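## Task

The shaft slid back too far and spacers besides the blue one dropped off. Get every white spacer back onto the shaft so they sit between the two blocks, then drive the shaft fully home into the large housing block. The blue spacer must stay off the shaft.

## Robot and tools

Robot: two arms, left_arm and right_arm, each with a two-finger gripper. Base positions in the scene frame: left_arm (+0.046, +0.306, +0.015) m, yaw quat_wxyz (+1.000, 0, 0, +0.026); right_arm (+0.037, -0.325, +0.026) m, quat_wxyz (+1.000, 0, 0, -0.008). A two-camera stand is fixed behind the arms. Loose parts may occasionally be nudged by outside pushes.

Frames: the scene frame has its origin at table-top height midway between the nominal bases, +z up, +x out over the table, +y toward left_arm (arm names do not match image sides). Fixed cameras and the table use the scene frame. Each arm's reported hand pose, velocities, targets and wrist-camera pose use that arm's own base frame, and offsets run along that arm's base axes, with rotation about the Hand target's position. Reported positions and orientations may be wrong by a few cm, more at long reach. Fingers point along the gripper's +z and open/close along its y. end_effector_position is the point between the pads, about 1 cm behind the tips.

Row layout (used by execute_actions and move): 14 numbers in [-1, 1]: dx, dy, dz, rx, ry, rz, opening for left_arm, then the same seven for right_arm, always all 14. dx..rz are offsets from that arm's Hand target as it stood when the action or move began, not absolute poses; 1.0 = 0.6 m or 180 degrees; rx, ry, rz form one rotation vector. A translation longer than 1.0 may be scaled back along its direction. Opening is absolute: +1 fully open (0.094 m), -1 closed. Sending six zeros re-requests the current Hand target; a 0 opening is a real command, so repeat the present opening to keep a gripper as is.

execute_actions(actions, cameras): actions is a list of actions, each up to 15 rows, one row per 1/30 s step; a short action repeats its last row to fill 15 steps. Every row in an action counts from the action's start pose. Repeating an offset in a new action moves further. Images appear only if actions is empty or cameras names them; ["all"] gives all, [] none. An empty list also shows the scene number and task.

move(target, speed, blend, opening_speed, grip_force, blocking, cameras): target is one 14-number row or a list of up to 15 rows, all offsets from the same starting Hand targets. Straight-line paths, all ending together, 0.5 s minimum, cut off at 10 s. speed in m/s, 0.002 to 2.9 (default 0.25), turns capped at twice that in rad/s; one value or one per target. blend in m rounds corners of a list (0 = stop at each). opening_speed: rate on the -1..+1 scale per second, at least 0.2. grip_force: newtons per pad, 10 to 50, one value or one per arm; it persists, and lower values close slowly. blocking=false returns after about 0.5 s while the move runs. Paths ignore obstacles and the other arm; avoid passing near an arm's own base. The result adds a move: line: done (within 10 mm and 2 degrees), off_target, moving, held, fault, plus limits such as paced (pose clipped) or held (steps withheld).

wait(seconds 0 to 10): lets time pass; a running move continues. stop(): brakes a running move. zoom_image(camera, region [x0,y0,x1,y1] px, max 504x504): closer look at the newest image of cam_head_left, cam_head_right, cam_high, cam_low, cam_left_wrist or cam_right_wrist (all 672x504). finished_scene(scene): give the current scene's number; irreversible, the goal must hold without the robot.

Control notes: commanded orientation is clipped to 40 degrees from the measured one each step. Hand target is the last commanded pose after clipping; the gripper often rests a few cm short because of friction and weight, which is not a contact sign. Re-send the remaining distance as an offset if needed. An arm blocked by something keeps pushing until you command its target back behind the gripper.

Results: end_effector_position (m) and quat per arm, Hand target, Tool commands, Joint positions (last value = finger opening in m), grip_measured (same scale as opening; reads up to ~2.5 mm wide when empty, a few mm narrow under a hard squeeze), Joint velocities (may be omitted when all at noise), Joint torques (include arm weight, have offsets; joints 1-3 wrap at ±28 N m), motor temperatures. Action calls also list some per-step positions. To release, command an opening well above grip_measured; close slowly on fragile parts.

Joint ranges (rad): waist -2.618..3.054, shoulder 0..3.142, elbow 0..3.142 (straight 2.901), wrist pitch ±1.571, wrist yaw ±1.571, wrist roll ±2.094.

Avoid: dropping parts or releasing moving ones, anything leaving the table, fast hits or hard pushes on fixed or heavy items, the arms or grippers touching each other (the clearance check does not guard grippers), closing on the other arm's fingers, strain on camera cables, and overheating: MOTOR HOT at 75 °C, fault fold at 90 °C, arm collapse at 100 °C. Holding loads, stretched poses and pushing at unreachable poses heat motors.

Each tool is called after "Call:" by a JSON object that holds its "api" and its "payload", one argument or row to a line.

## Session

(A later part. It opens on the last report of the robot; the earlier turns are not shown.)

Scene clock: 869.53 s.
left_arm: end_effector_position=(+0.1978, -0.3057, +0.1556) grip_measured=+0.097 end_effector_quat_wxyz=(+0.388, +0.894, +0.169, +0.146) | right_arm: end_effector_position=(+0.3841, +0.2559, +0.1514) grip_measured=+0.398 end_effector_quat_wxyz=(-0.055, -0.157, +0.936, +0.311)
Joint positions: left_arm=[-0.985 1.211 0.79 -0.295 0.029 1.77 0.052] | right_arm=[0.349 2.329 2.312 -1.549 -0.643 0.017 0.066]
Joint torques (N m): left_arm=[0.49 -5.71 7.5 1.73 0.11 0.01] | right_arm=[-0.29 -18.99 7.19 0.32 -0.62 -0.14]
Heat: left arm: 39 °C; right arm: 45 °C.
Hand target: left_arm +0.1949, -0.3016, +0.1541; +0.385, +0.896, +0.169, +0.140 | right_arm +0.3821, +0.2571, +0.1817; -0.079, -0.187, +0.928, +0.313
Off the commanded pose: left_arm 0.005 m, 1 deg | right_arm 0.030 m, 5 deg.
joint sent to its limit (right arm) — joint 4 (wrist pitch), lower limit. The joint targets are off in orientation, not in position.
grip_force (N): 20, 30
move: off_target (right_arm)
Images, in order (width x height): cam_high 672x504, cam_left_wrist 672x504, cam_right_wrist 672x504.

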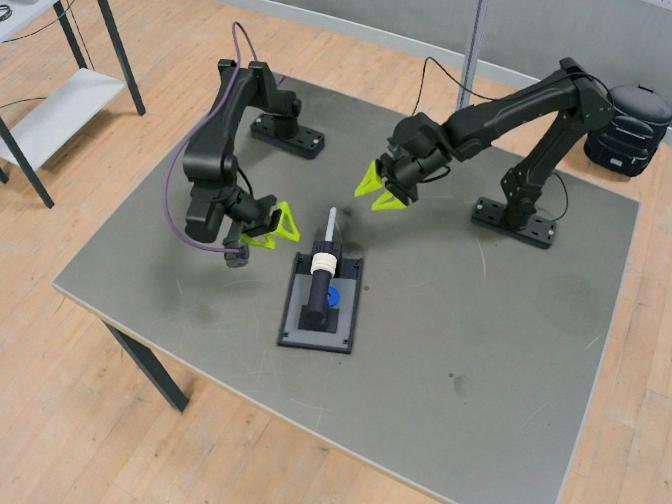

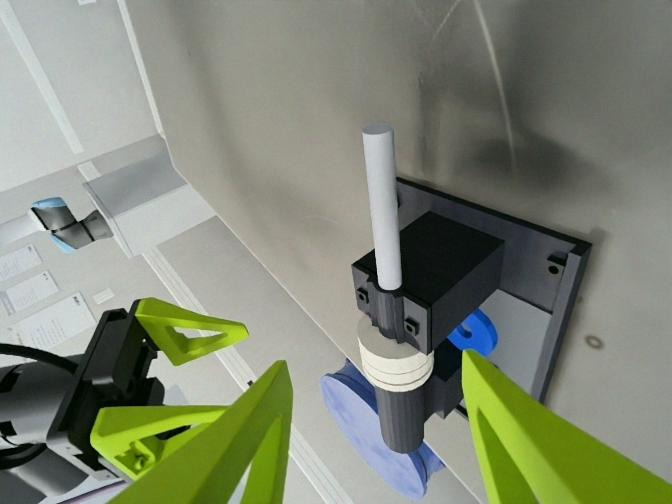

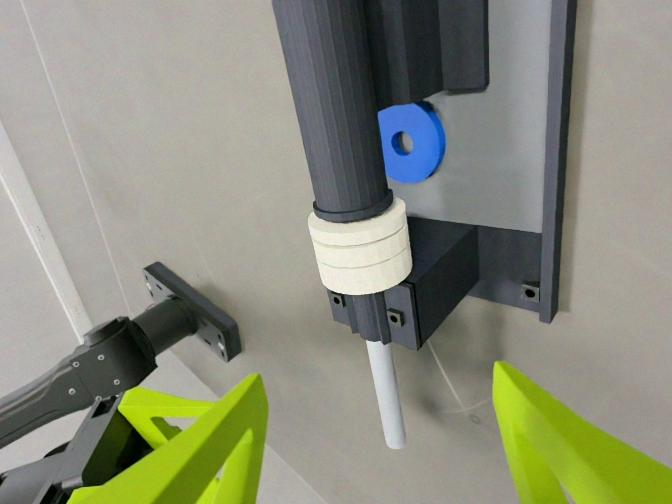

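Call:
{"api": "execute_actions", "payload": {
  "actions": [],
  "cameras": ["all"]
}}

Call:
{"api": "zoom_image", "payload": {
  "camera": "cam_head_right",
  "region": [270, 90, 400, 220]
}}

Call:
{"api": "zoom_image", "payload": {
  "camera": "cam_head_left",
  "region": [270, 90, 400, 220]
}}

Call:
{"api": "zoom_image", "payload": {
  "camera": "cam_low",
  "region": [280, 210, 380, 285]
}}

Scene clock: 871.50 s.
left_arm: end_effector_position=(+0.1978, -0.3056, +0.1555) grip_measured=+0.097 end_effector_quat_wxyz=(+0.387, +0.894, +0.169, +0.146) | right_arm: end_effector_position=(+0.3841, +0.2559, +0.1514) grip_measured=+0.398 end_effector_quat_wxyz=(-0.055, -0.157, +0.936, +0.311)
Joint positions: left_arm=[-0.985 1.211 0.79 -0.296 0.029 1.77 0.052] | right_arm=[0.349 2.329 2.312 -1.549 -0.643 0.017 0.066]
Joint velocities: within noise
Joint torques (N m): left_arm=[0.47 -5.71 7.5 1.72 0.12 0.01] | right_arm=[-0.28 -18.99 7.2 0.32 -0.61 -0.13]
Motor temperatures (°C): left_arm=[26 28 37 39 33 23 28] | right_arm=[25 46 30 26 25 25 25]
Heat: left arm: 39 °C; right arm: 46 °C.
Hand target: left_arm +0.1949, -0.3016, +0.1540; +0.385, +0.897, +0.169, +0.140 | right_arm +0.3821, +0.2571, +0.1817; -0.079, -0.187, +0.928, +0.313
Tool commands: left_gripper/opening=+0.1 right_gripper/opening=+0.4
Off the commanded pose: left_arm 0.005 m, 1 deg | right_arm 0.030 m, 5 deg.
grip_force (N): 20, 30

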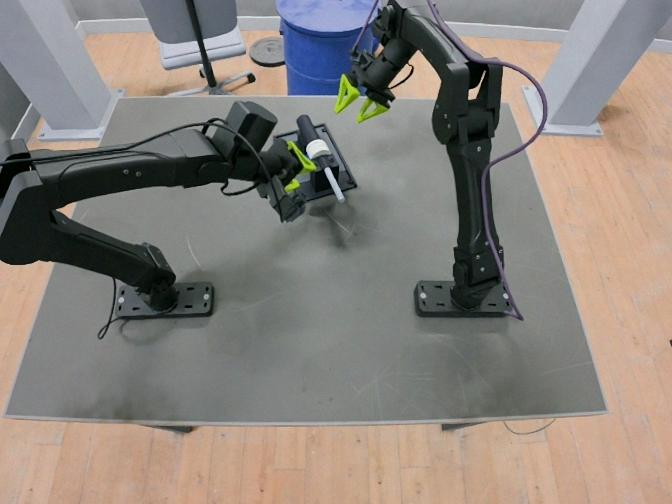

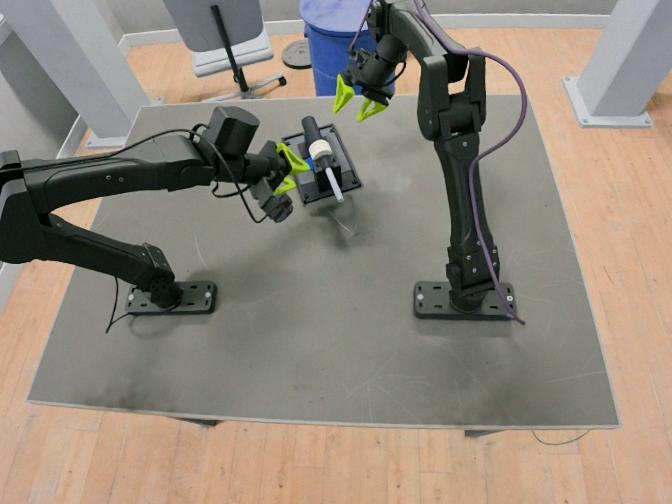

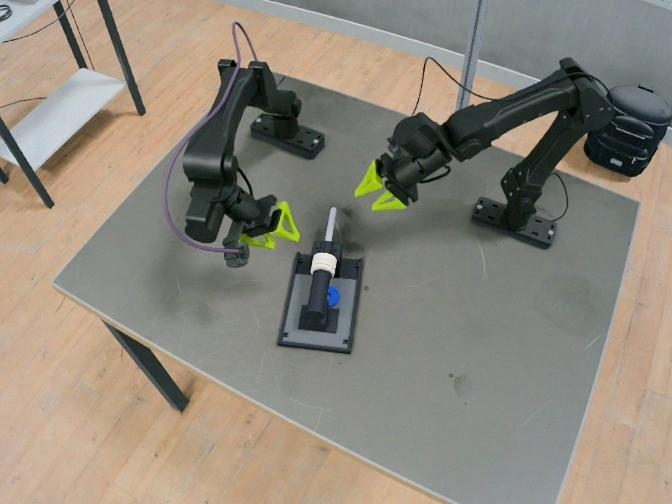

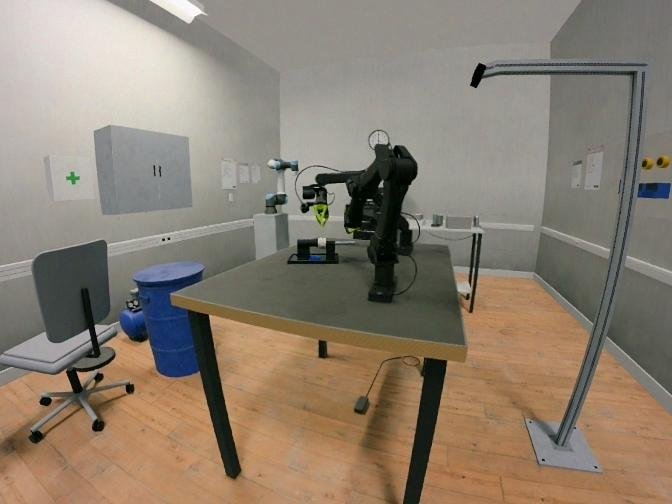

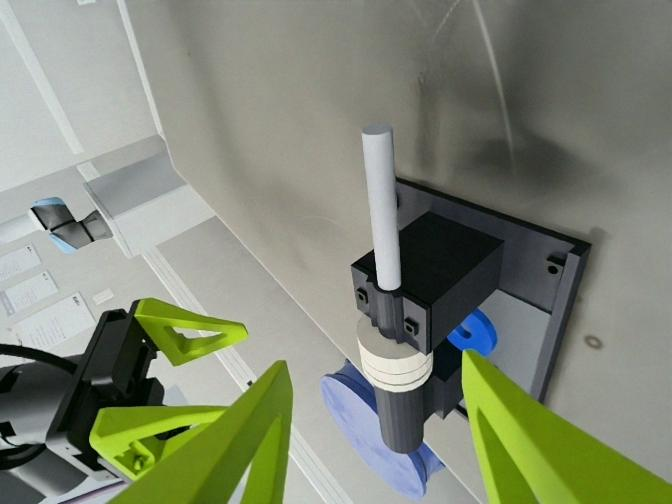

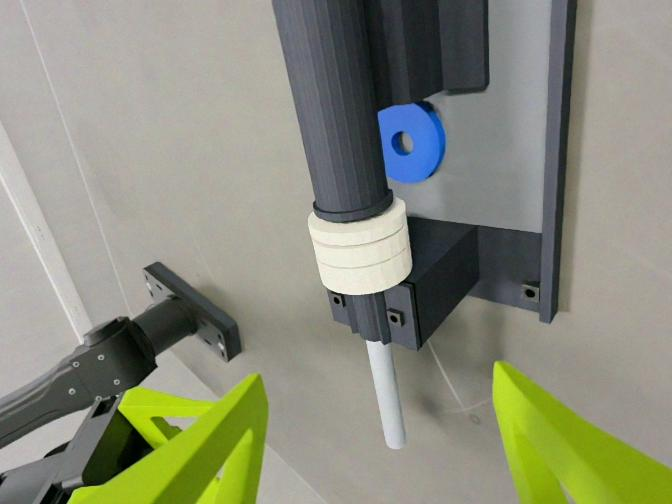

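Scaled by 3.877 from the camera's 672x504 image, which has a finer 960x720 frame.

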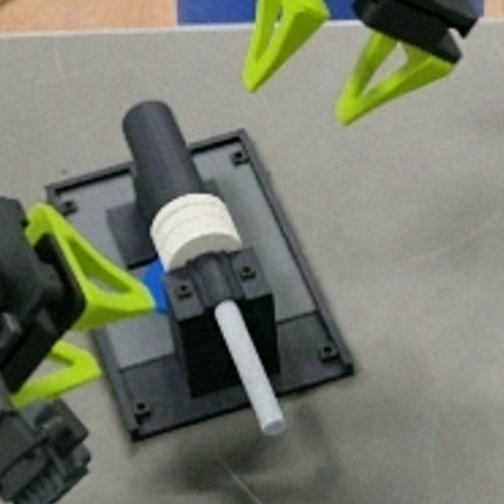

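Scaled by 3.877 from the camera's 672x504 image, which has a finer 960x720 frame.

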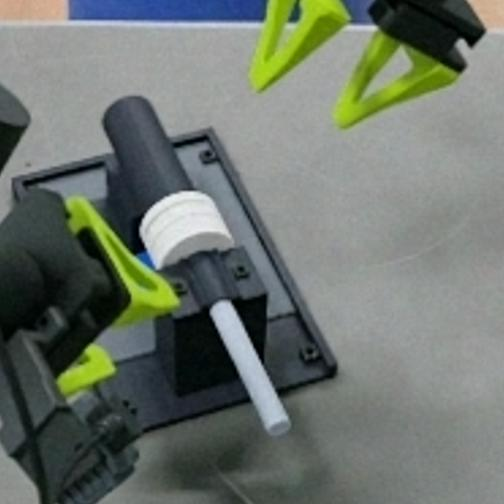

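Scaled by 5.040 from the camera's 672x504 image, which has a finer 960x720 frame.

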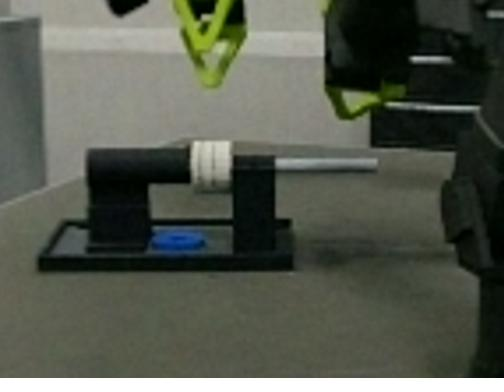

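Call:
{"api": "move", "payload": {
  "target": [0.0,0.2,0.15,0,0,0,0.1,-0.08,-0.06,0.06,0,0,0,0.4],
  "speed": 0.2,
  "cameras": ["cam_head_right", "cam_right_wrist"]
}}

Scene clock: 877.77 s.
left_arm: end_effector_position=(+0.1977, -0.1814, +0.2369) grip_measured=+0.097 end_effector_quat_wxyz=(+0.378, +0.895, +0.184, +0.148) | right_arm: end_effector_position=(+0.3394, +0.2226, +0.2014) grip_measured=+0.398 end_effector_quat_wxyz=(-0.033, -0.160, +0.935, +0.315)
Joint positions: left_arm=[-0.514 0.896 0.991 -0.889 0.351 2.078 0.052] | right_arm=[0.308 2.048 2.059 -1.555 -0.644 -0.023 0.066]
Joint torques (N m): left_arm=[0.18 -1.14 9.98 1.56 0.25 0.01] | right_arm=[-0.58 -15.36 5.29 0.43 -0.6 -0.14]
Heat: left arm: 39 °C; right arm: 46 °C.
Hand target: left_arm +0.1949, -0.1817, +0.2441; +0.385, +0.896, +0.169, +0.140 | right_arm +0.3341, +0.2212, +0.2176; -0.079, -0.187, +0.928, +0.314
Off the commanded pose: left_arm 0.008 m, 2 deg | right_arm 0.017 m, 6 deg.
joint sent to its limit (left arm) — joint 6 (wrist roll), upper limit. The joint targets still meet the commanded pose.
joint sent to its limit (right arm) — joint 4 (wrist pitch), lower limit. The joint targets are off in orientation, not in position.
grip_force (N): 20, 30
move: off_target (right_arm)
Images, in order (width x height): cam_head_right 672x504, cam_right_wrist 672x504.

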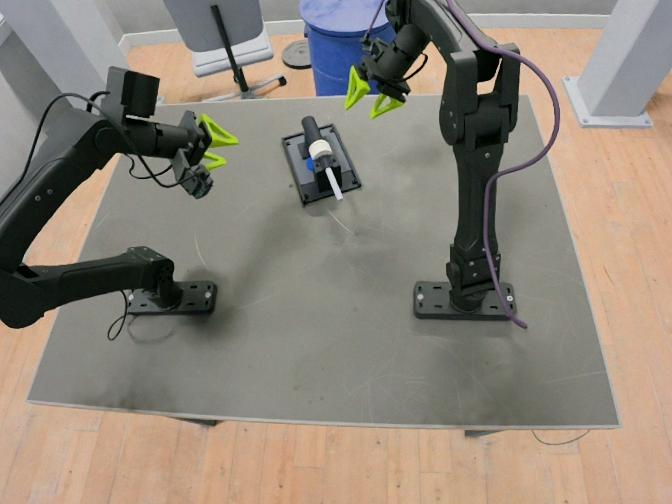

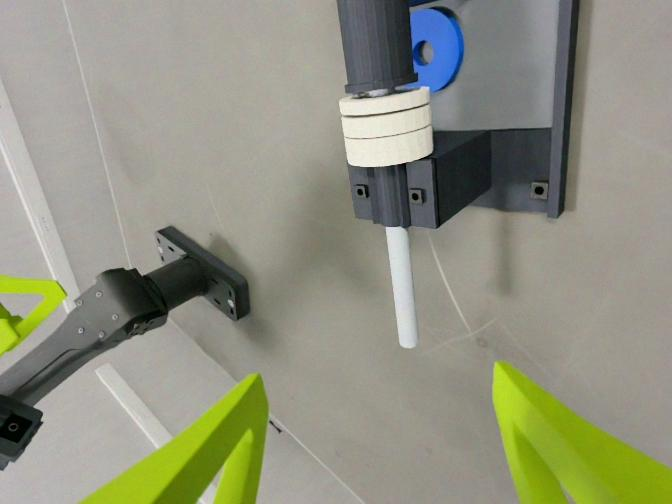

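Call:
{"api": "zoom_image", "payload": {
  "camera": "cam_right_wrist",
  "region": [330, 60, 450, 180]
}}

Scaled by 4.200 from the camera's 672x504 image, which has a finer 960x720 frame.

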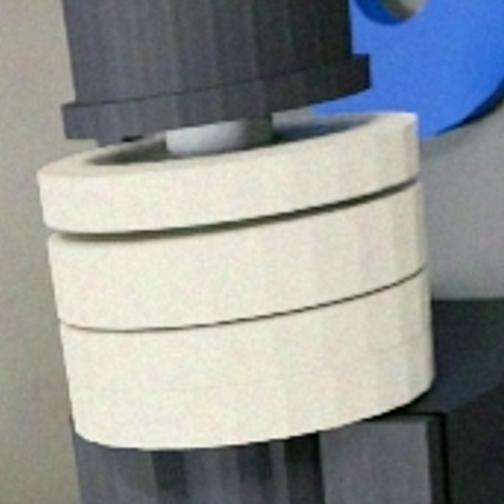

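Call:
{"api": "move", "payload": {
  "target": [0,0,0,0,0,0,0.1,-0.2867,0.018,-0.033,-0.146,-0.1874,-0.0382,-1],
  "speed": 0.2,
  "opening_speed": 1.0,
  "cameras": ["cam_head_right", "cam_right_wrist"]
}}

Scene clock: 884.07 s.
left_arm: end_effector_position=(+0.1976, -0.1814, +0.2368) grip_measured=+0.097 end_effector_quat_wxyz=(+0.378, +0.895, +0.184, +0.148) | right_arm: end_effector_position=(+0.1632, +0.2388, +0.1945) grip_measured=-0.987 end_effector_quat_wxyz=(+0.160, -0.194, +0.967, +0.039)
Joint positions: left_arm=[-0.514 0.896 0.991 -0.89 0.351 2.078 0.052] | right_arm=[1.091 1.403 1.379 -1.28 0.199 0.668 0.001]
Joint torques (N m): left_arm=[0.17 -1.16 9.98 1.58 0.25 0.01] | right_arm=[0.42 -7.34 5.68 0.83 0.32 0.05]
Heat: left arm: 39 °C; right arm: 46 °C.
Hand target: left_arm +0.1949, -0.1816, +0.2440; +0.385, +0.897, +0.169, +0.140 | right_arm +0.1620, +0.2320, +0.1979; +0.169, -0.192, +0.966, +0.034
Off the commanded pose: left_arm 0.008 m, 2 deg | right_arm 0.008 m, 1 deg.
joint sent to its limit (left arm) — joint 6 (wrist roll), upper limit. The joint targets still meet the commanded pose.
grip_force (N): 20, 30
move: done
Images, in order (width x height): cam_head_right 672x504, cam_right_wrist 672x504.

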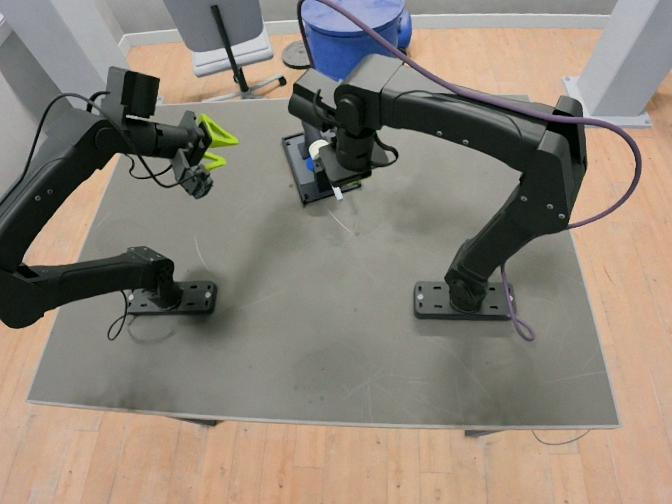

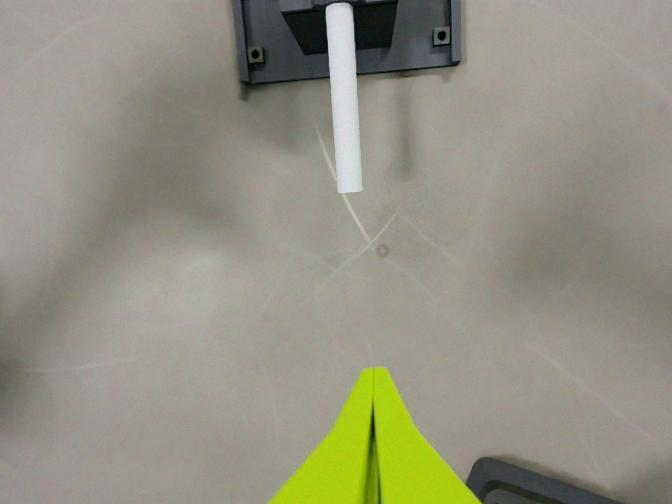

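Call:
{"api": "execute_actions", "payload": {
  "actions": [],
  "cameras": ["cam_right_wrist", "cam_high", "cam_low"]
}}

Scene clock: 885.93 s.
left_arm: end_effector_position=(+0.1976, -0.1814, +0.2368) grip_measured=+0.097 end_effector_quat_wxyz=(+0.378, +0.895, +0.184, +0.148) | right_arm: end_effector_position=(+0.1632, +0.2388, +0.1945) grip_measured=-0.987 end_effector_quat_wxyz=(+0.160, -0.194, +0.967, +0.039)
Joint positions: left_arm=[-0.514 0.896 0.991 -0.89 0.351 2.078 0.052] | right_arm=[1.091 1.403 1.379 -1.28 0.199 0.668 0.001]
Joint velocities: within noise
Joint torques (N m): left_arm=[0.18 -1.14 9.98 1.58 0.25 0.01] | right_arm=[0.42 -7.32 5.7 0.84 0.32 0.05]
Motor temperatures (°C): left_arm=[26 27 38 39 32 23 28] | right_arm=[25 46 30 26 25 25 25]
Heat: left arm: 39 °C; right arm: 46 °C.
Hand target: left_arm +0.1949, -0.1816, +0.2440; +0.385, +0.897, +0.169, +0.140 | right_arm +0.1620, +0.2320, +0.1979; +0.169, -0.192, +0.966, +0.034
Tool commands: left_gripper/opening=+0.1 right_gripper/opening=-1.0
Off the commanded pose: left_arm 0.008 m, 2 deg | right_arm 0.008 m, 1 deg.
grip_force (N): 20, 30
Images, in order (width x height): cam_high 672x504, cam_low 672x504, cam_right_wrist 672x504.

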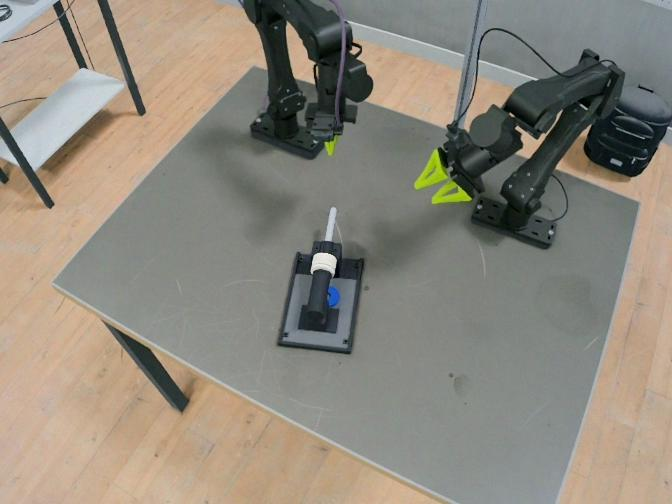

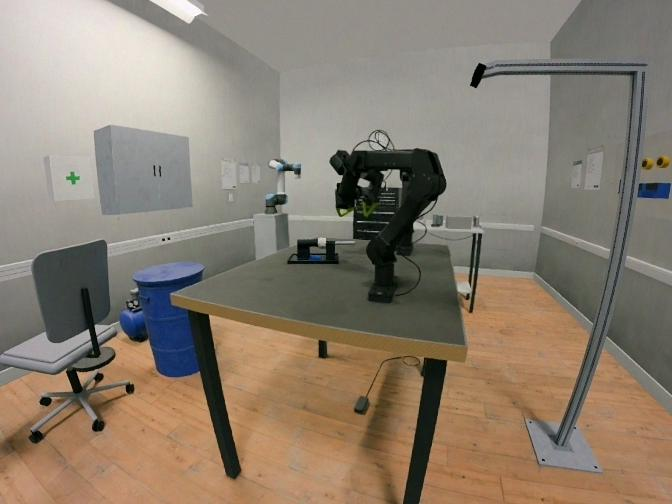

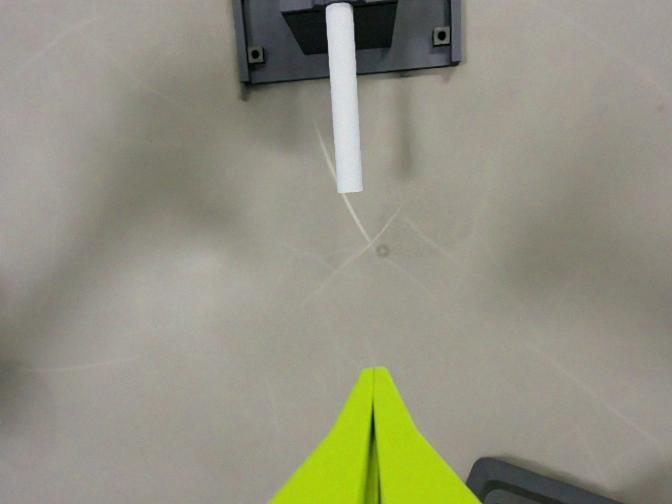

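Call:
{"api": "move", "payload": {
  "target": [0,0,0,0,0,0,0.1,0.0217,0.0217,-0.1333,0,0,0,-1],
  "speed": 0.08,
  "cameras": ["cam_right_wrist"]
}}

Scene clock: 889.90 s.
left_arm: end_effector_position=(+0.1976, -0.1814, +0.2368) grip_measured=+0.097 end_effector_quat_wxyz=(+0.378, +0.895, +0.184, +0.148) | right_arm: end_effector_position=(+0.1695, +0.2458, +0.1218) grip_measured=-0.987 end_effector_quat_wxyz=(+0.162, -0.195, +0.966, +0.040)
Joint positions: left_arm=[-0.514 0.896 0.991 -0.89 0.351 2.078 0.052] | right_arm=[1.083 1.413 1.095 -0.98 0.199 0.657 0.001]
Joint torques (N m): left_arm=[0.2 -1.14 9.98 1.57 0.25 0.01] | right_arm=[-0.68 -4.27 5.93 1.18 0.26 -0.07]
Heat: left arm: 39 °C; right arm: 45 °C.
Hand target: left_arm +0.1949, -0.1816, +0.2440; +0.385, +0.897, +0.169, +0.140 | right_arm +0.1750, +0.2450, +0.1178; +0.169, -0.192, +0.966, +0.034
Off the commanded pose: left_arm 0.008 m, 2 deg | right_arm 0.007 m, 1 deg.
joint sent to its limit (left arm) — joint 6 (wrist roll), upper limit. The joint targets still meet the commanded pose.
grip_force (N): 20, 30
move: done
Images, in order (width x height): cam_right_wrist 672x504.

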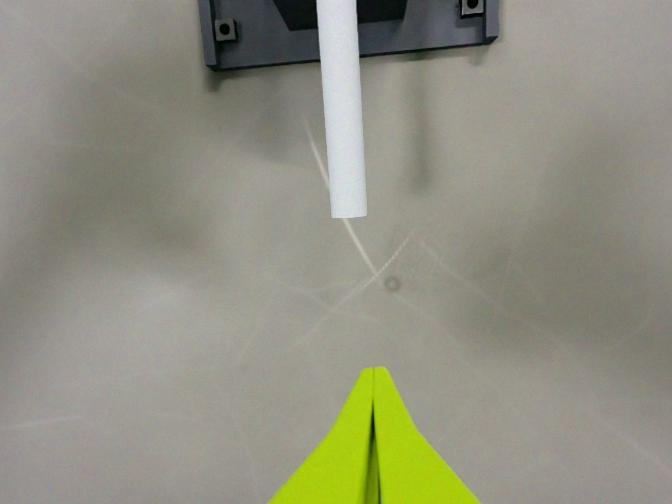

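Call:
{"api": "move", "payload": {
  "target": [0,0,0,0,0,0,0.1,0.0145,0.0175,-0.075,0,0,0,-1],
  "speed": 0.06,
  "cameras": ["cam_right_wrist"]
}}

Scene clock: 892.27 s.
left_arm: end_effector_position=(+0.1976, -0.1814, +0.2368) grip_measured=+0.097 end_effector_quat_wxyz=(+0.378, +0.895, +0.184, +0.148) | right_arm: end_effector_position=(+0.1790, +0.2569, +0.0776) grip_measured=-0.987 end_effector_quat_wxyz=(+0.164, -0.195, +0.966, +0.040)
Joint positions: left_arm=[-0.514 0.896 0.991 -0.89 0.351 2.078 0.052] | right_arm=[1.073 1.497 0.99 -0.787 0.199 0.647 0.001]
Joint torques (N m): left_arm=[0.18 -1.17 9.99 1.58 0.25 0.01] | right_arm=[-0.66 -4.85 5.75 1.19 0.23 -0.07]
Heat: left arm: 39 °C; right arm: 45 °C.
Hand target: left_arm +0.1949, -0.1816, +0.2440; +0.385, +0.897, +0.169, +0.140 | right_arm +0.1838, +0.2555, +0.0729; +0.169, -0.192, +0.966, +0.035
Off the commanded pose: left_arm 0.008 m, 2 deg | right_arm 0.007 m, 1 deg.
joint sent to its limit (left arm) — joint 6 (wrist roll), upper limit. The joint targets still meet the commanded pose.
grip_force (N): 20, 30
move: done
Images, in order (width x height): cam_right_wrist 672x504.

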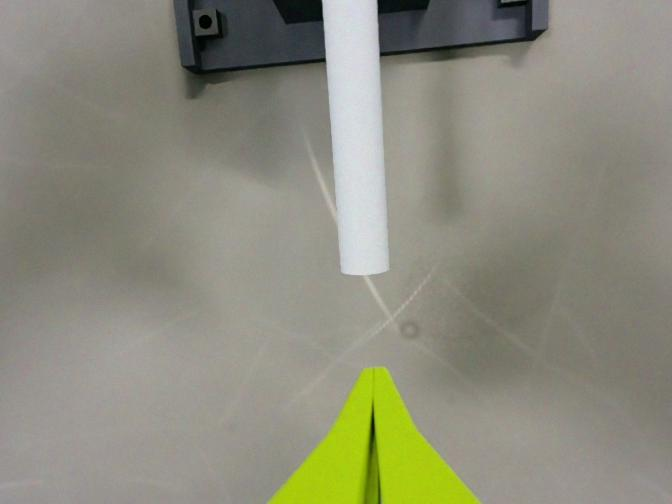

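Call:
{"api": "move", "payload": {
  "target": [0,0,0,0,0,0,0.1,0.0073,0.004,-0.03,0,0,0,-1],
  "speed": 0.05,
  "cameras": ["cam_right_wrist"]
}}

Scene clock: 895.40 s.
left_arm: end_effector_position=(+0.1976, -0.1814, +0.2368) grip_measured=+0.097 end_effector_quat_wxyz=(+0.378, +0.895, +0.184, +0.148) | right_arm: end_effector_position=(+0.1840, +0.2595, +0.0601) grip_measured=-0.987 end_effector_quat_wxyz=(+0.165, -0.195, +0.966, +0.039)
Joint positions: left_arm=[-0.514 0.896 0.991 -0.89 0.351 2.078 0.052] | right_arm=[1.063 1.535 0.952 -0.708 0.199 0.638 0.001]
Joint torques (N m): left_arm=[0.18 -1.16 9.99 1.58 0.25 0.02] | right_arm=[-0.65 -5.03 5.6 1.2 0.2 -0.07]
Heat: left arm: 39 °C; right arm: 44 °C.
Hand target: left_arm +0.1949, -0.1816, +0.2440; +0.385, +0.897, +0.169, +0.140 | right_arm +0.1881, +0.2580, +0.0549; +0.169, -0.192, +0.966, +0.035
Off the commanded pose: left_arm 0.008 m, 2 deg | right_arm 0.007 m, 1 deg.
joint sent to its limit (left arm) — joint 6 (wrist roll), upper limit. The joint targets still meet the commanded pose.
grip_force (N): 20, 30
move: done
Images, in order (width x height): cam_right_wrist 672x504.

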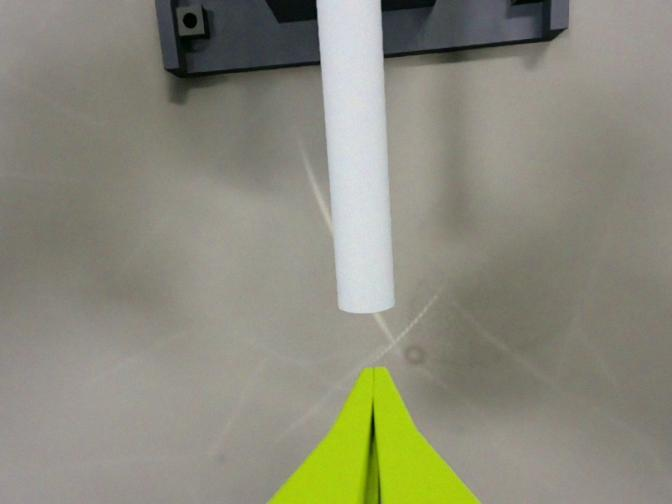

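Call:
{"api": "move", "payload": {
  "target": [0,0,0,0,0,0,0.1,0.0464,0.0192,0,0,0,0,-1],
  "speed": 0.04,
  "cameras": ["cam_right_wrist"]
}}

Scene clock: 897.30 s.
left_arm: end_effector_position=(+0.1976, -0.1814, +0.2368) grip_measured=+0.097 end_effector_quat_wxyz=(+0.378, +0.895, +0.184, +0.148) | right_arm: end_effector_position=(+0.2049, +0.2569, +0.0480) grip_measured=-0.987 end_effector_quat_wxyz=(+0.155, -0.197, +0.968, +0.020)
Joint positions: left_arm=[-0.514 0.896 0.991 -0.89 0.351 2.078 0.052] | right_arm=[1.001 1.618 0.993 -0.697 0.194 0.576 0.001]
Joint torques (N m): left_arm=[0.17 -1.16 9.99 1.57 0.25 0.02] | right_arm=[-0.7 -5.48 9.16 1.15 0.08 -0.07]
Heat: left arm: 39 °C; right arm: 44 °C.
Hand target: left_arm +0.1949, -0.1816, +0.2440; +0.385, +0.897, +0.169, +0.140 | right_arm +0.2159, +0.2694, +0.0548; +0.169, -0.192, +0.966, +0.034
Off the commanded pose: left_arm 0.008 m, 2 deg | right_arm 0.018 m, 2 deg.
joint sent to its limit (left arm) — joint 6 (wrist roll), upper limit. The joint targets still meet the commanded pose.
grip_force (N): 20, 30
move: off_target (right_arm)
Images, in order (width x height): cam_right_wrist 672x504.

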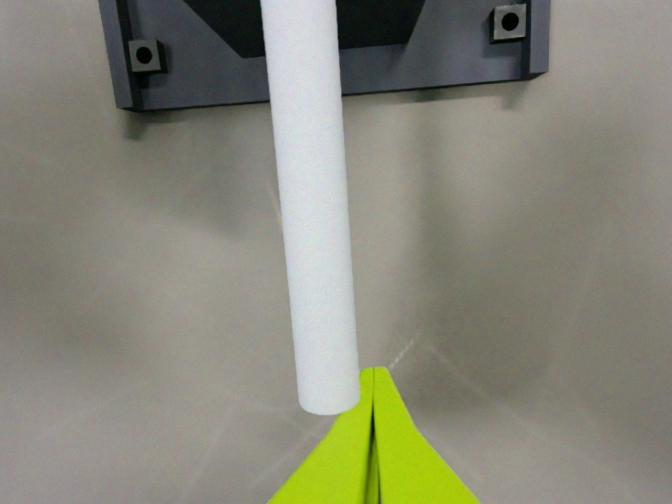

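Call:
{"api": "move", "payload": {
  "target": [0,0,0,0,0,0,0.1,-0.0362,-0.0148,-0.0163,0,0,0,-1],
  "speed": 0.05,
  "cameras": ["cam_right_wrist"]
}}

Scene clock: 904.03 s.
left_arm: end_effector_position=(+0.1976, -0.1814, +0.2368) grip_measured=+0.097 end_effector_quat_wxyz=(+0.378, +0.895, +0.184, +0.148) | right_arm: end_effector_position=(+0.1920, +0.2564, +0.0357) grip_measured=-0.987 end_effector_quat_wxyz=(+0.150, -0.196, +0.969, +0.020)
Joint positions: left_arm=[-0.514 0.896 0.991 -0.89 0.351 2.078 0.052] | right_arm=[1.033 1.618 0.944 -0.662 0.194 0.612 0.001]
Joint torques (N m): left_arm=[0.18 -1.17 9.99 1.57 0.25 0.01] | right_arm=[0.47 -10.15 5.42 1.1 0.2 0.06]
Heat: left arm: 39 °C; right arm: 43 °C.
Hand target: left_arm +0.1949, -0.1816, +0.2440; +0.385, +0.897, +0.169, +0.140 | right_arm +0.1943, +0.2606, +0.0451; +0.169, -0.192, +0.966, +0.034
Off the commanded pose: left_arm 0.008 m, 2 deg | right_arm 0.010 m, 3 deg.
joint sent to its limit (left arm) — joint 6 (wrist roll), upper limit. The joint targets still meet the commanded pose.
grip_force (N): 20, 30
move: off_target (right_arm)
Images, in order (width x height): cam_right_wrist 672x504.

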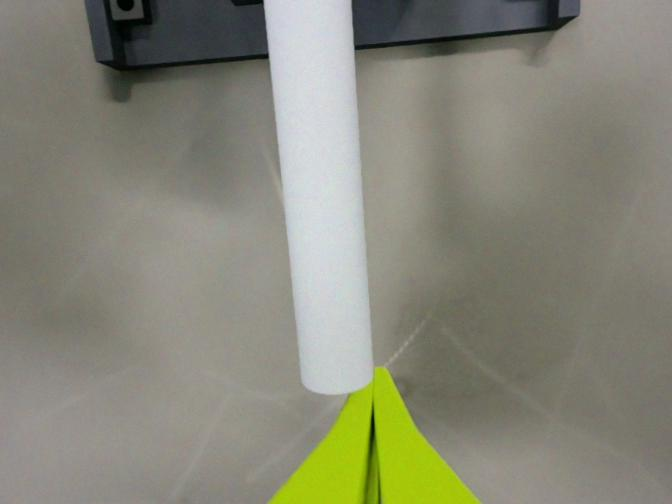

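Call:
{"api": "move", "payload": {
  "target": [0,0,0,0,0,0,0.1,-0.0043,0.0103,0.0183,0,0,0,-1],
  "speed": 0.05,
  "cameras": ["cam_right_wrist"]
}}

Scene clock: 905.73 s.
left_arm: end_effector_position=(+0.1976, -0.1814, +0.2368) grip_measured=+0.097 end_effector_quat_wxyz=(+0.378, +0.895, +0.184, +0.148) | right_arm: end_effector_position=(+0.1850, +0.2560, +0.0347) grip_measured=-0.987 end_effector_quat_wxyz=(+0.143, -0.197, +0.970, +0.016)
Joint positions: left_arm=[-0.514 0.896 0.991 -0.89 0.351 2.078 0.052] | right_arm=[1.052 1.618 0.944 -0.681 0.194 0.631 0.001]
Joint torques (N m): left_arm=[0.17 -1.14 9.99 1.58 0.25 0.01] | right_arm=[0.53 -10.37 8.81 0.77 0.26 0.06]
Heat: left arm: 39 °C; right arm: 43 °C.
Hand target: left_arm +0.1949, -0.1816, +0.2440; +0.385, +0.897, +0.169, +0.140 | right_arm +0.1917, +0.2668, +0.0561; +0.169, -0.192, +0.966, +0.034
Off the commanded pose: left_arm 0.008 m, 2 deg | right_arm 0.025 m, 4 deg.
joint sent to its limit (left arm) — joint 6 (wrist roll), upper limit. The joint targets still meet the commanded pose.
grip_force (N): 20, 30
move: off_target (right_arm)
Images, in order (width x height): cam_right_wrist 672x504.

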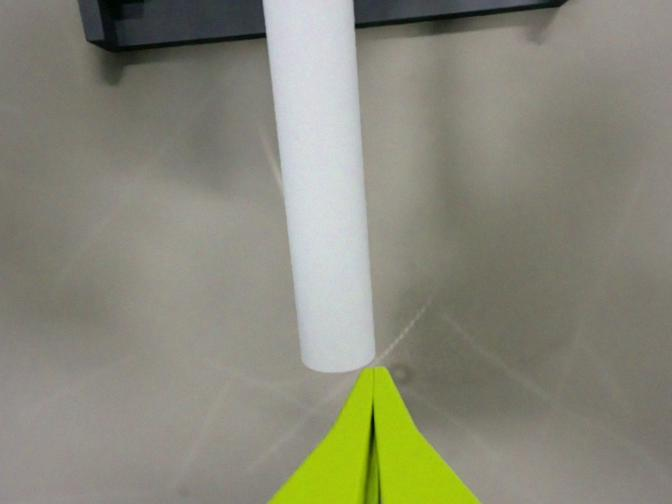

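Call:
{"api": "move", "payload": {
  "target": [
    [0,0,0,0,0,0,0.1,-0.0195,-0.0147,0.09,0,0,0,-1],
    [0,0,0,0,0,0,0.1,0.0042,-0.0105,-0.0185,0,0,0,-1]
  ],
  "speed": 0.07,
  "cameras": ["cam_right_wrist"]
}}

Scene clock: 909.63 s.
left_arm: end_effector_position=(+0.1976, -0.1814, +0.2368) grip_measured=+0.097 end_effector_quat_wxyz=(+0.378, +0.895, +0.184, +0.148) | right_arm: end_effector_position=(+0.1899, +0.2619, +0.0498) grip_measured=-0.987 end_effector_quat_wxyz=(+0.165, -0.195, +0.966, +0.039)
Joint positions: left_arm=[-0.514 0.896 0.991 -0.89 0.351 2.078 0.052] | right_arm=[1.048 1.57 0.942 -0.662 0.194 0.623 0.001]
Joint torques (N m): left_arm=[0.18 -1.16 9.99 1.57 0.25 0.02] | right_arm=[-0.62 -5.31 5.6 1.21 0.21 -0.07]
Heat: left arm: 39 °C; right arm: 42 °C.
Hand target: left_arm +0.1949, -0.1816, +0.2440; +0.385, +0.897, +0.169, +0.140 | right_arm +0.1942, +0.2604, +0.0449; +0.169, -0.192, +0.966, +0.034
Off the commanded pose: left_arm 0.008 m, 2 deg | right_arm 0.007 m, 1 deg.
joint sent to its limit (left arm) — joint 6 (wrist roll), upper limit. The joint targets still meet the commanded pose.
grip_force (N): 20, 30
move: done
Images, in order (width x height): cam_right_wrist 672x504.

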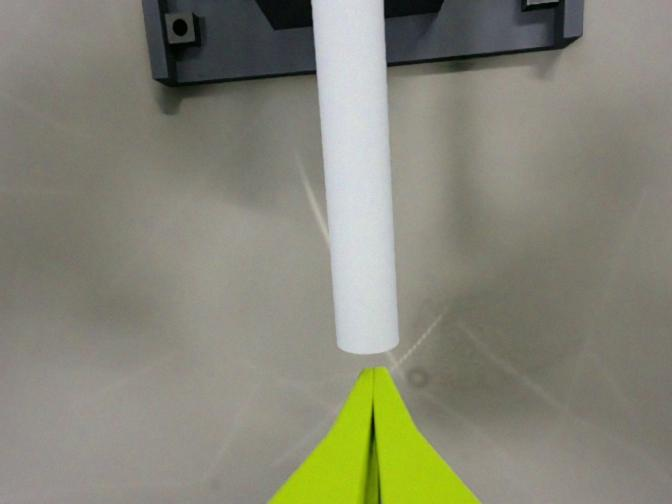

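Call:
{"api": "move", "payload": {
  "target": [
    [0,0,0,0,0,0,0.1,-0.0927,-0.0375,0,0,0,0,-1],
    [0,0,0,0,0,0,0.1,-0.0155,-0.0063,0,0,0,0,-1]
  ],
  "speed": 0.07,
  "cameras": ["cam_right_wrist"]
}}

Scene clock: 913.80 s.
left_arm: end_effector_position=(+0.1976, -0.1814, +0.2368) grip_measured=+0.097 end_effector_quat_wxyz=(+0.378, +0.895, +0.184, +0.148) | right_arm: end_effector_position=(+0.1764, +0.2443, +0.0386) grip_measured=-0.987 end_effector_quat_wxyz=(+0.158, -0.195, +0.968, +0.020)
Joint positions: left_arm=[-0.514 0.896 0.991 -0.89 0.351 2.078 0.052] | right_arm=[1.07 1.538 0.871 -0.665 0.215 0.646 0.001]
Joint torques (N m): left_arm=[0.18 -1.16 9.98 1.58 0.25 0.01] | right_arm=[-0.53 -4.64 8.79 1.1 0.09 -0.06]
Heat: left arm: 39 °C; right arm: 42 °C.
Hand target: left_arm +0.1949, -0.1816, +0.2440; +0.385, +0.897, +0.169, +0.140 | right_arm +0.1849, +0.2566, +0.0449; +0.169, -0.192, +0.966, +0.034
Off the commanded pose: left_arm 0.008 m, 2 deg | right_arm 0.016 m, 2 deg.
joint sent to its limit (left arm) — joint 6 (wrist roll), upper limit. The joint targets still meet the commanded pose.
grip_force (N): 20, 30
move: off_target (right_arm)
Images, in order (width x height): cam_right_wrist 672x504.

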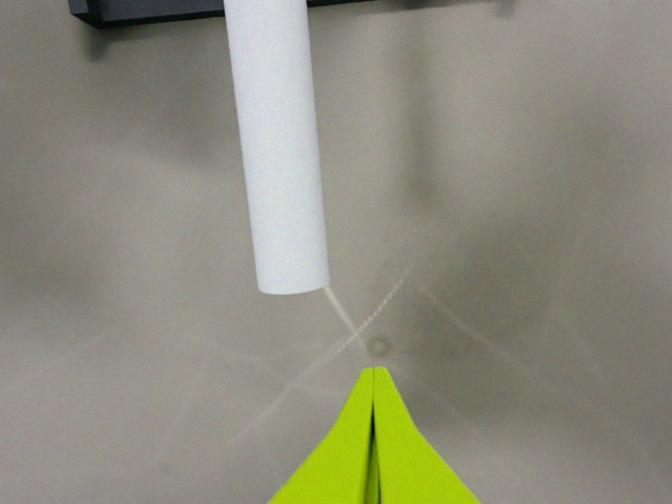

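Call:
{"api": "move", "payload": {
  "target": [0,0,0,0,0,0,0.1,0.0215,0.0292,0.019,0,0,0,-1],
  "speed": 0.05,
  "cameras": ["cam_right_wrist"]
}}

Scene clock: 918.73 s.
left_arm: end_effector_position=(+0.1976, -0.1814, +0.2368) grip_measured=+0.097 end_effector_quat_wxyz=(+0.378, +0.895, +0.184, +0.148) | right_arm: end_effector_position=(+0.1923, +0.2685, +0.0519) grip_measured=-0.987 end_effector_quat_wxyz=(+0.167, -0.194, +0.966, +0.031)
Joint positions: left_arm=[-0.514 0.896 0.991 -0.89 0.351 2.078 0.052] | right_arm=[1.061 1.601 0.984 -0.683 0.212 0.636 0.001]
Joint torques (N m): left_arm=[0.17 -1.16 9.99 1.58 0.26 0.01] | right_arm=[-0.61 -5.35 8.94 0.89 0.08 -0.07]
Heat: left arm: 39 °C; right arm: 42 °C.
Hand target: left_arm +0.1949, -0.1816, +0.2440; +0.385, +0.897, +0.169, +0.140 | right_arm +0.1978, +0.2742, +0.0563; +0.169, -0.192, +0.966, +0.034
Off the commanded pose: left_arm 0.008 m, 2 deg | right_arm 0.009 m, 0 deg.
joint sent to its limit (left arm) — joint 6 (wrist roll), upper limit. The joint targets still meet the commanded pose.
grip_force (N): 20, 30
move: done
Images, in order (width x height): cam_right_wrist 672x504.

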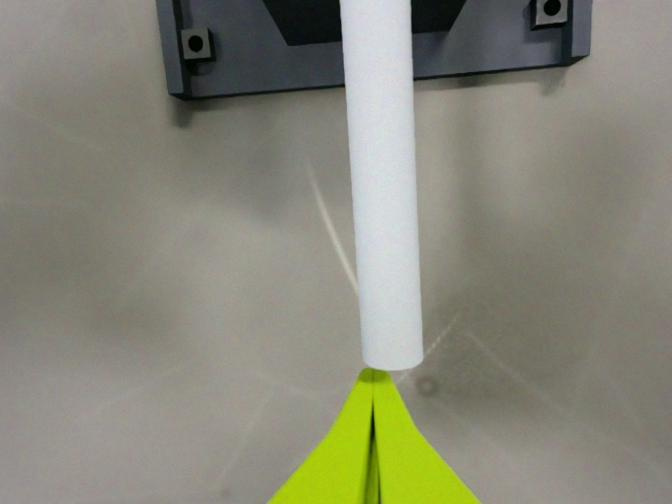

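Call:
{"api": "move", "payload": {
  "target": [0,0,0,0,0,0,0.1,0.0183,-0.001,0,0,0,0,-1],
  "speed": 0.04,
  "cameras": ["cam_right_wrist"]
}}

Scene clock: 920.20 s.
left_arm: end_effector_position=(+0.1976, -0.1814, +0.2368) grip_measured=+0.097 end_effector_quat_wxyz=(+0.378, +0.895, +0.184, +0.148) | right_arm: end_effector_position=(+0.2018, +0.2659, +0.0509) grip_measured=-0.987 end_effector_quat_wxyz=(+0.164, -0.194, +0.967, +0.028)
Joint positions: left_arm=[-0.514 0.896 0.991 -0.89 0.351 2.078 0.052] | right_arm=[1.028 1.618 0.999 -0.684 0.203 0.604 0.001]
Joint torques (N m): left_arm=[0.18 -1.16 9.98 1.58 0.25 0.01] | right_arm=[-0.62 -5.53 9.11 0.93 0.06 -0.06]
Motor temperatures (°C): left_arm=[26 27 39 39 30 23 28] | right_arm=[25 41 30 27 24 25 25]
Heat: left arm: 39 °C; right arm: 41 °C.
Hand target: left_arm +0.1949, -0.1816, +0.2440; +0.385, +0.897, +0.169, +0.140 | right_arm +0.2088, +0.2736, +0.0564; +0.169, -0.192, +0.966, +0.035
Off the commanded pose: left_arm 0.008 m, 2 deg | right_arm 0.012 m, 1 deg.
joint sent to its limit (left arm) — joint 6 (wrist roll), upper limit. The joint targets still meet the commanded pose.
grip_force (N): 20, 30
move: off_target (right_arm)
Images, in order (width x height): cam_right_wrist 672x504.

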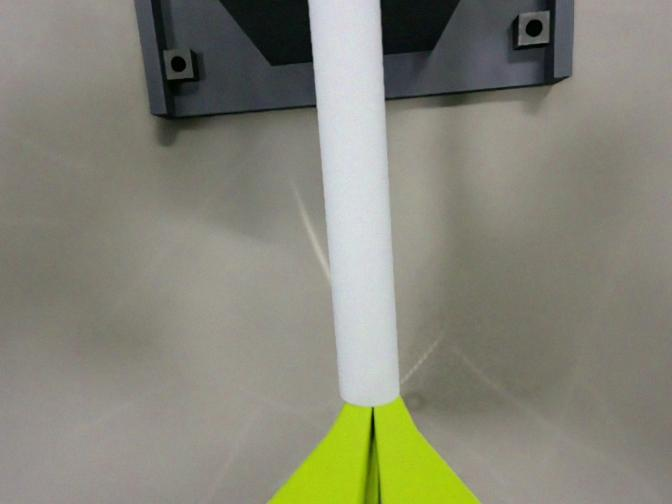

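Call:
{"api": "move", "payload": {
  "target": [0,0,0,0,0,0,0.1,0.0265,0.0135,0.003,0,0,0,-1],
  "speed": 0.04,
  "cameras": ["cam_right_wrist"]
}}

Scene clock: 921.73 s.
left_arm: end_effector_position=(+0.1976, -0.1814, +0.2368) grip_measured=+0.097 end_effector_quat_wxyz=(+0.378, +0.895, +0.184, +0.148) | right_arm: end_effector_position=(+0.2136, +0.2706, +0.0510) grip_measured=-0.987 end_effector_quat_wxyz=(+0.156, -0.196, +0.968, +0.023)
Joint positions: left_arm=[-0.514 0.896 0.991 -0.89 0.351 2.078 0.052] | right_arm=[0.999 1.669 1.059 -0.707 0.19 0.575 0.001]
Joint torques (N m): left_arm=[0.18 -1.16 9.99 1.57 0.25 0.01] | right_arm=[-0.73 -6.04 9.43 1.07 0.11 -0.06]
Heat: left arm: 39 °C; right arm: 41 °C.
Hand target: left_arm +0.1949, -0.1816, +0.2440; +0.385, +0.897, +0.169, +0.140 | right_arm +0.2247, +0.2816, +0.0581; +0.169, -0.192, +0.966, +0.034
Off the commanded pose: left_arm 0.008 m, 2 deg | right_arm 0.017 m, 2 deg.
joint sent to its limit (left arm) — joint 6 (wrist roll), upper limit. The joint targets still meet the commanded pose.
grip_force (N): 20, 30
move: off_target (right_arm)
Images, in order (width x height): cam_right_wrist 672x504.

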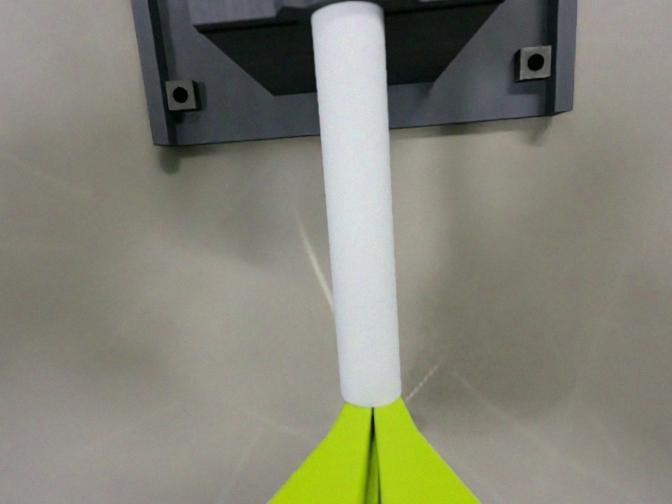

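Call:
{"api": "move", "payload": {
  "target": [0,0,0,0,0,0,0.1,0.031,0.0128,0.0005,0,0,0,-1],
  "speed": 0.04,
  "cameras": ["cam_right_wrist"]
}}

Scene clock: 923.10 s.
left_arm: end_effector_position=(+0.1976, -0.1814, +0.2368) grip_measured=+0.097 end_effector_quat_wxyz=(+0.378, +0.895, +0.184, +0.148) | right_arm: end_effector_position=(+0.2312, +0.2783, +0.0516) grip_measured=-0.987 end_effector_quat_wxyz=(+0.155, -0.196, +0.968, +0.023)
Joint positions: left_arm=[-0.514 0.896 0.991 -0.89 0.351 2.078 0.052] | right_arm=[0.964 1.727 1.129 -0.714 0.18 0.541 0.001]
Joint torques (N m): left_arm=[0.18 -1.16 9.98 1.58 0.25 0.01] | right_arm=[-0.73 -6.61 9.48 1.11 0.11 -0.08]
Heat: left arm: 39 °C; right arm: 41 °C.
Hand target: left_arm +0.1949, -0.1816, +0.2440; +0.385, +0.897, +0.169, +0.140 | right_arm +0.2433, +0.2894, +0.0584; +0.169, -0.192, +0.966, +0.034
Off the commanded pose: left_arm 0.008 m, 2 deg | right_arm 0.018 m, 2 deg.
joint sent to its limit (left arm) — joint 6 (wrist roll), upper limit. The joint targets still meet the commanded pose.
grip_force (N): 20, 30
move: off_target (right_arm)
Images, in order (width x height): cam_right_wrist 672x504.

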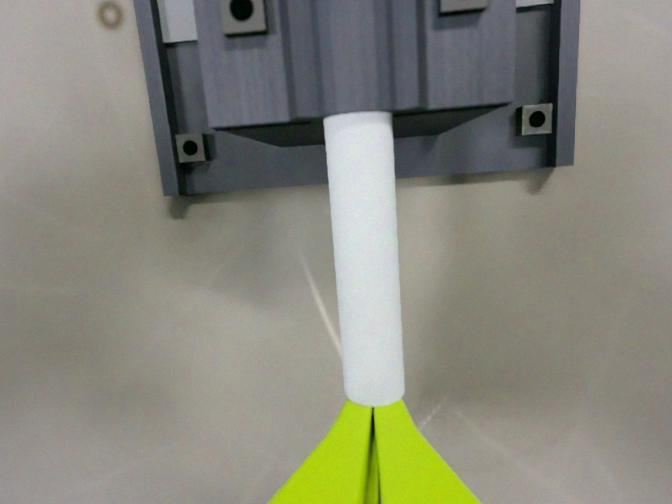

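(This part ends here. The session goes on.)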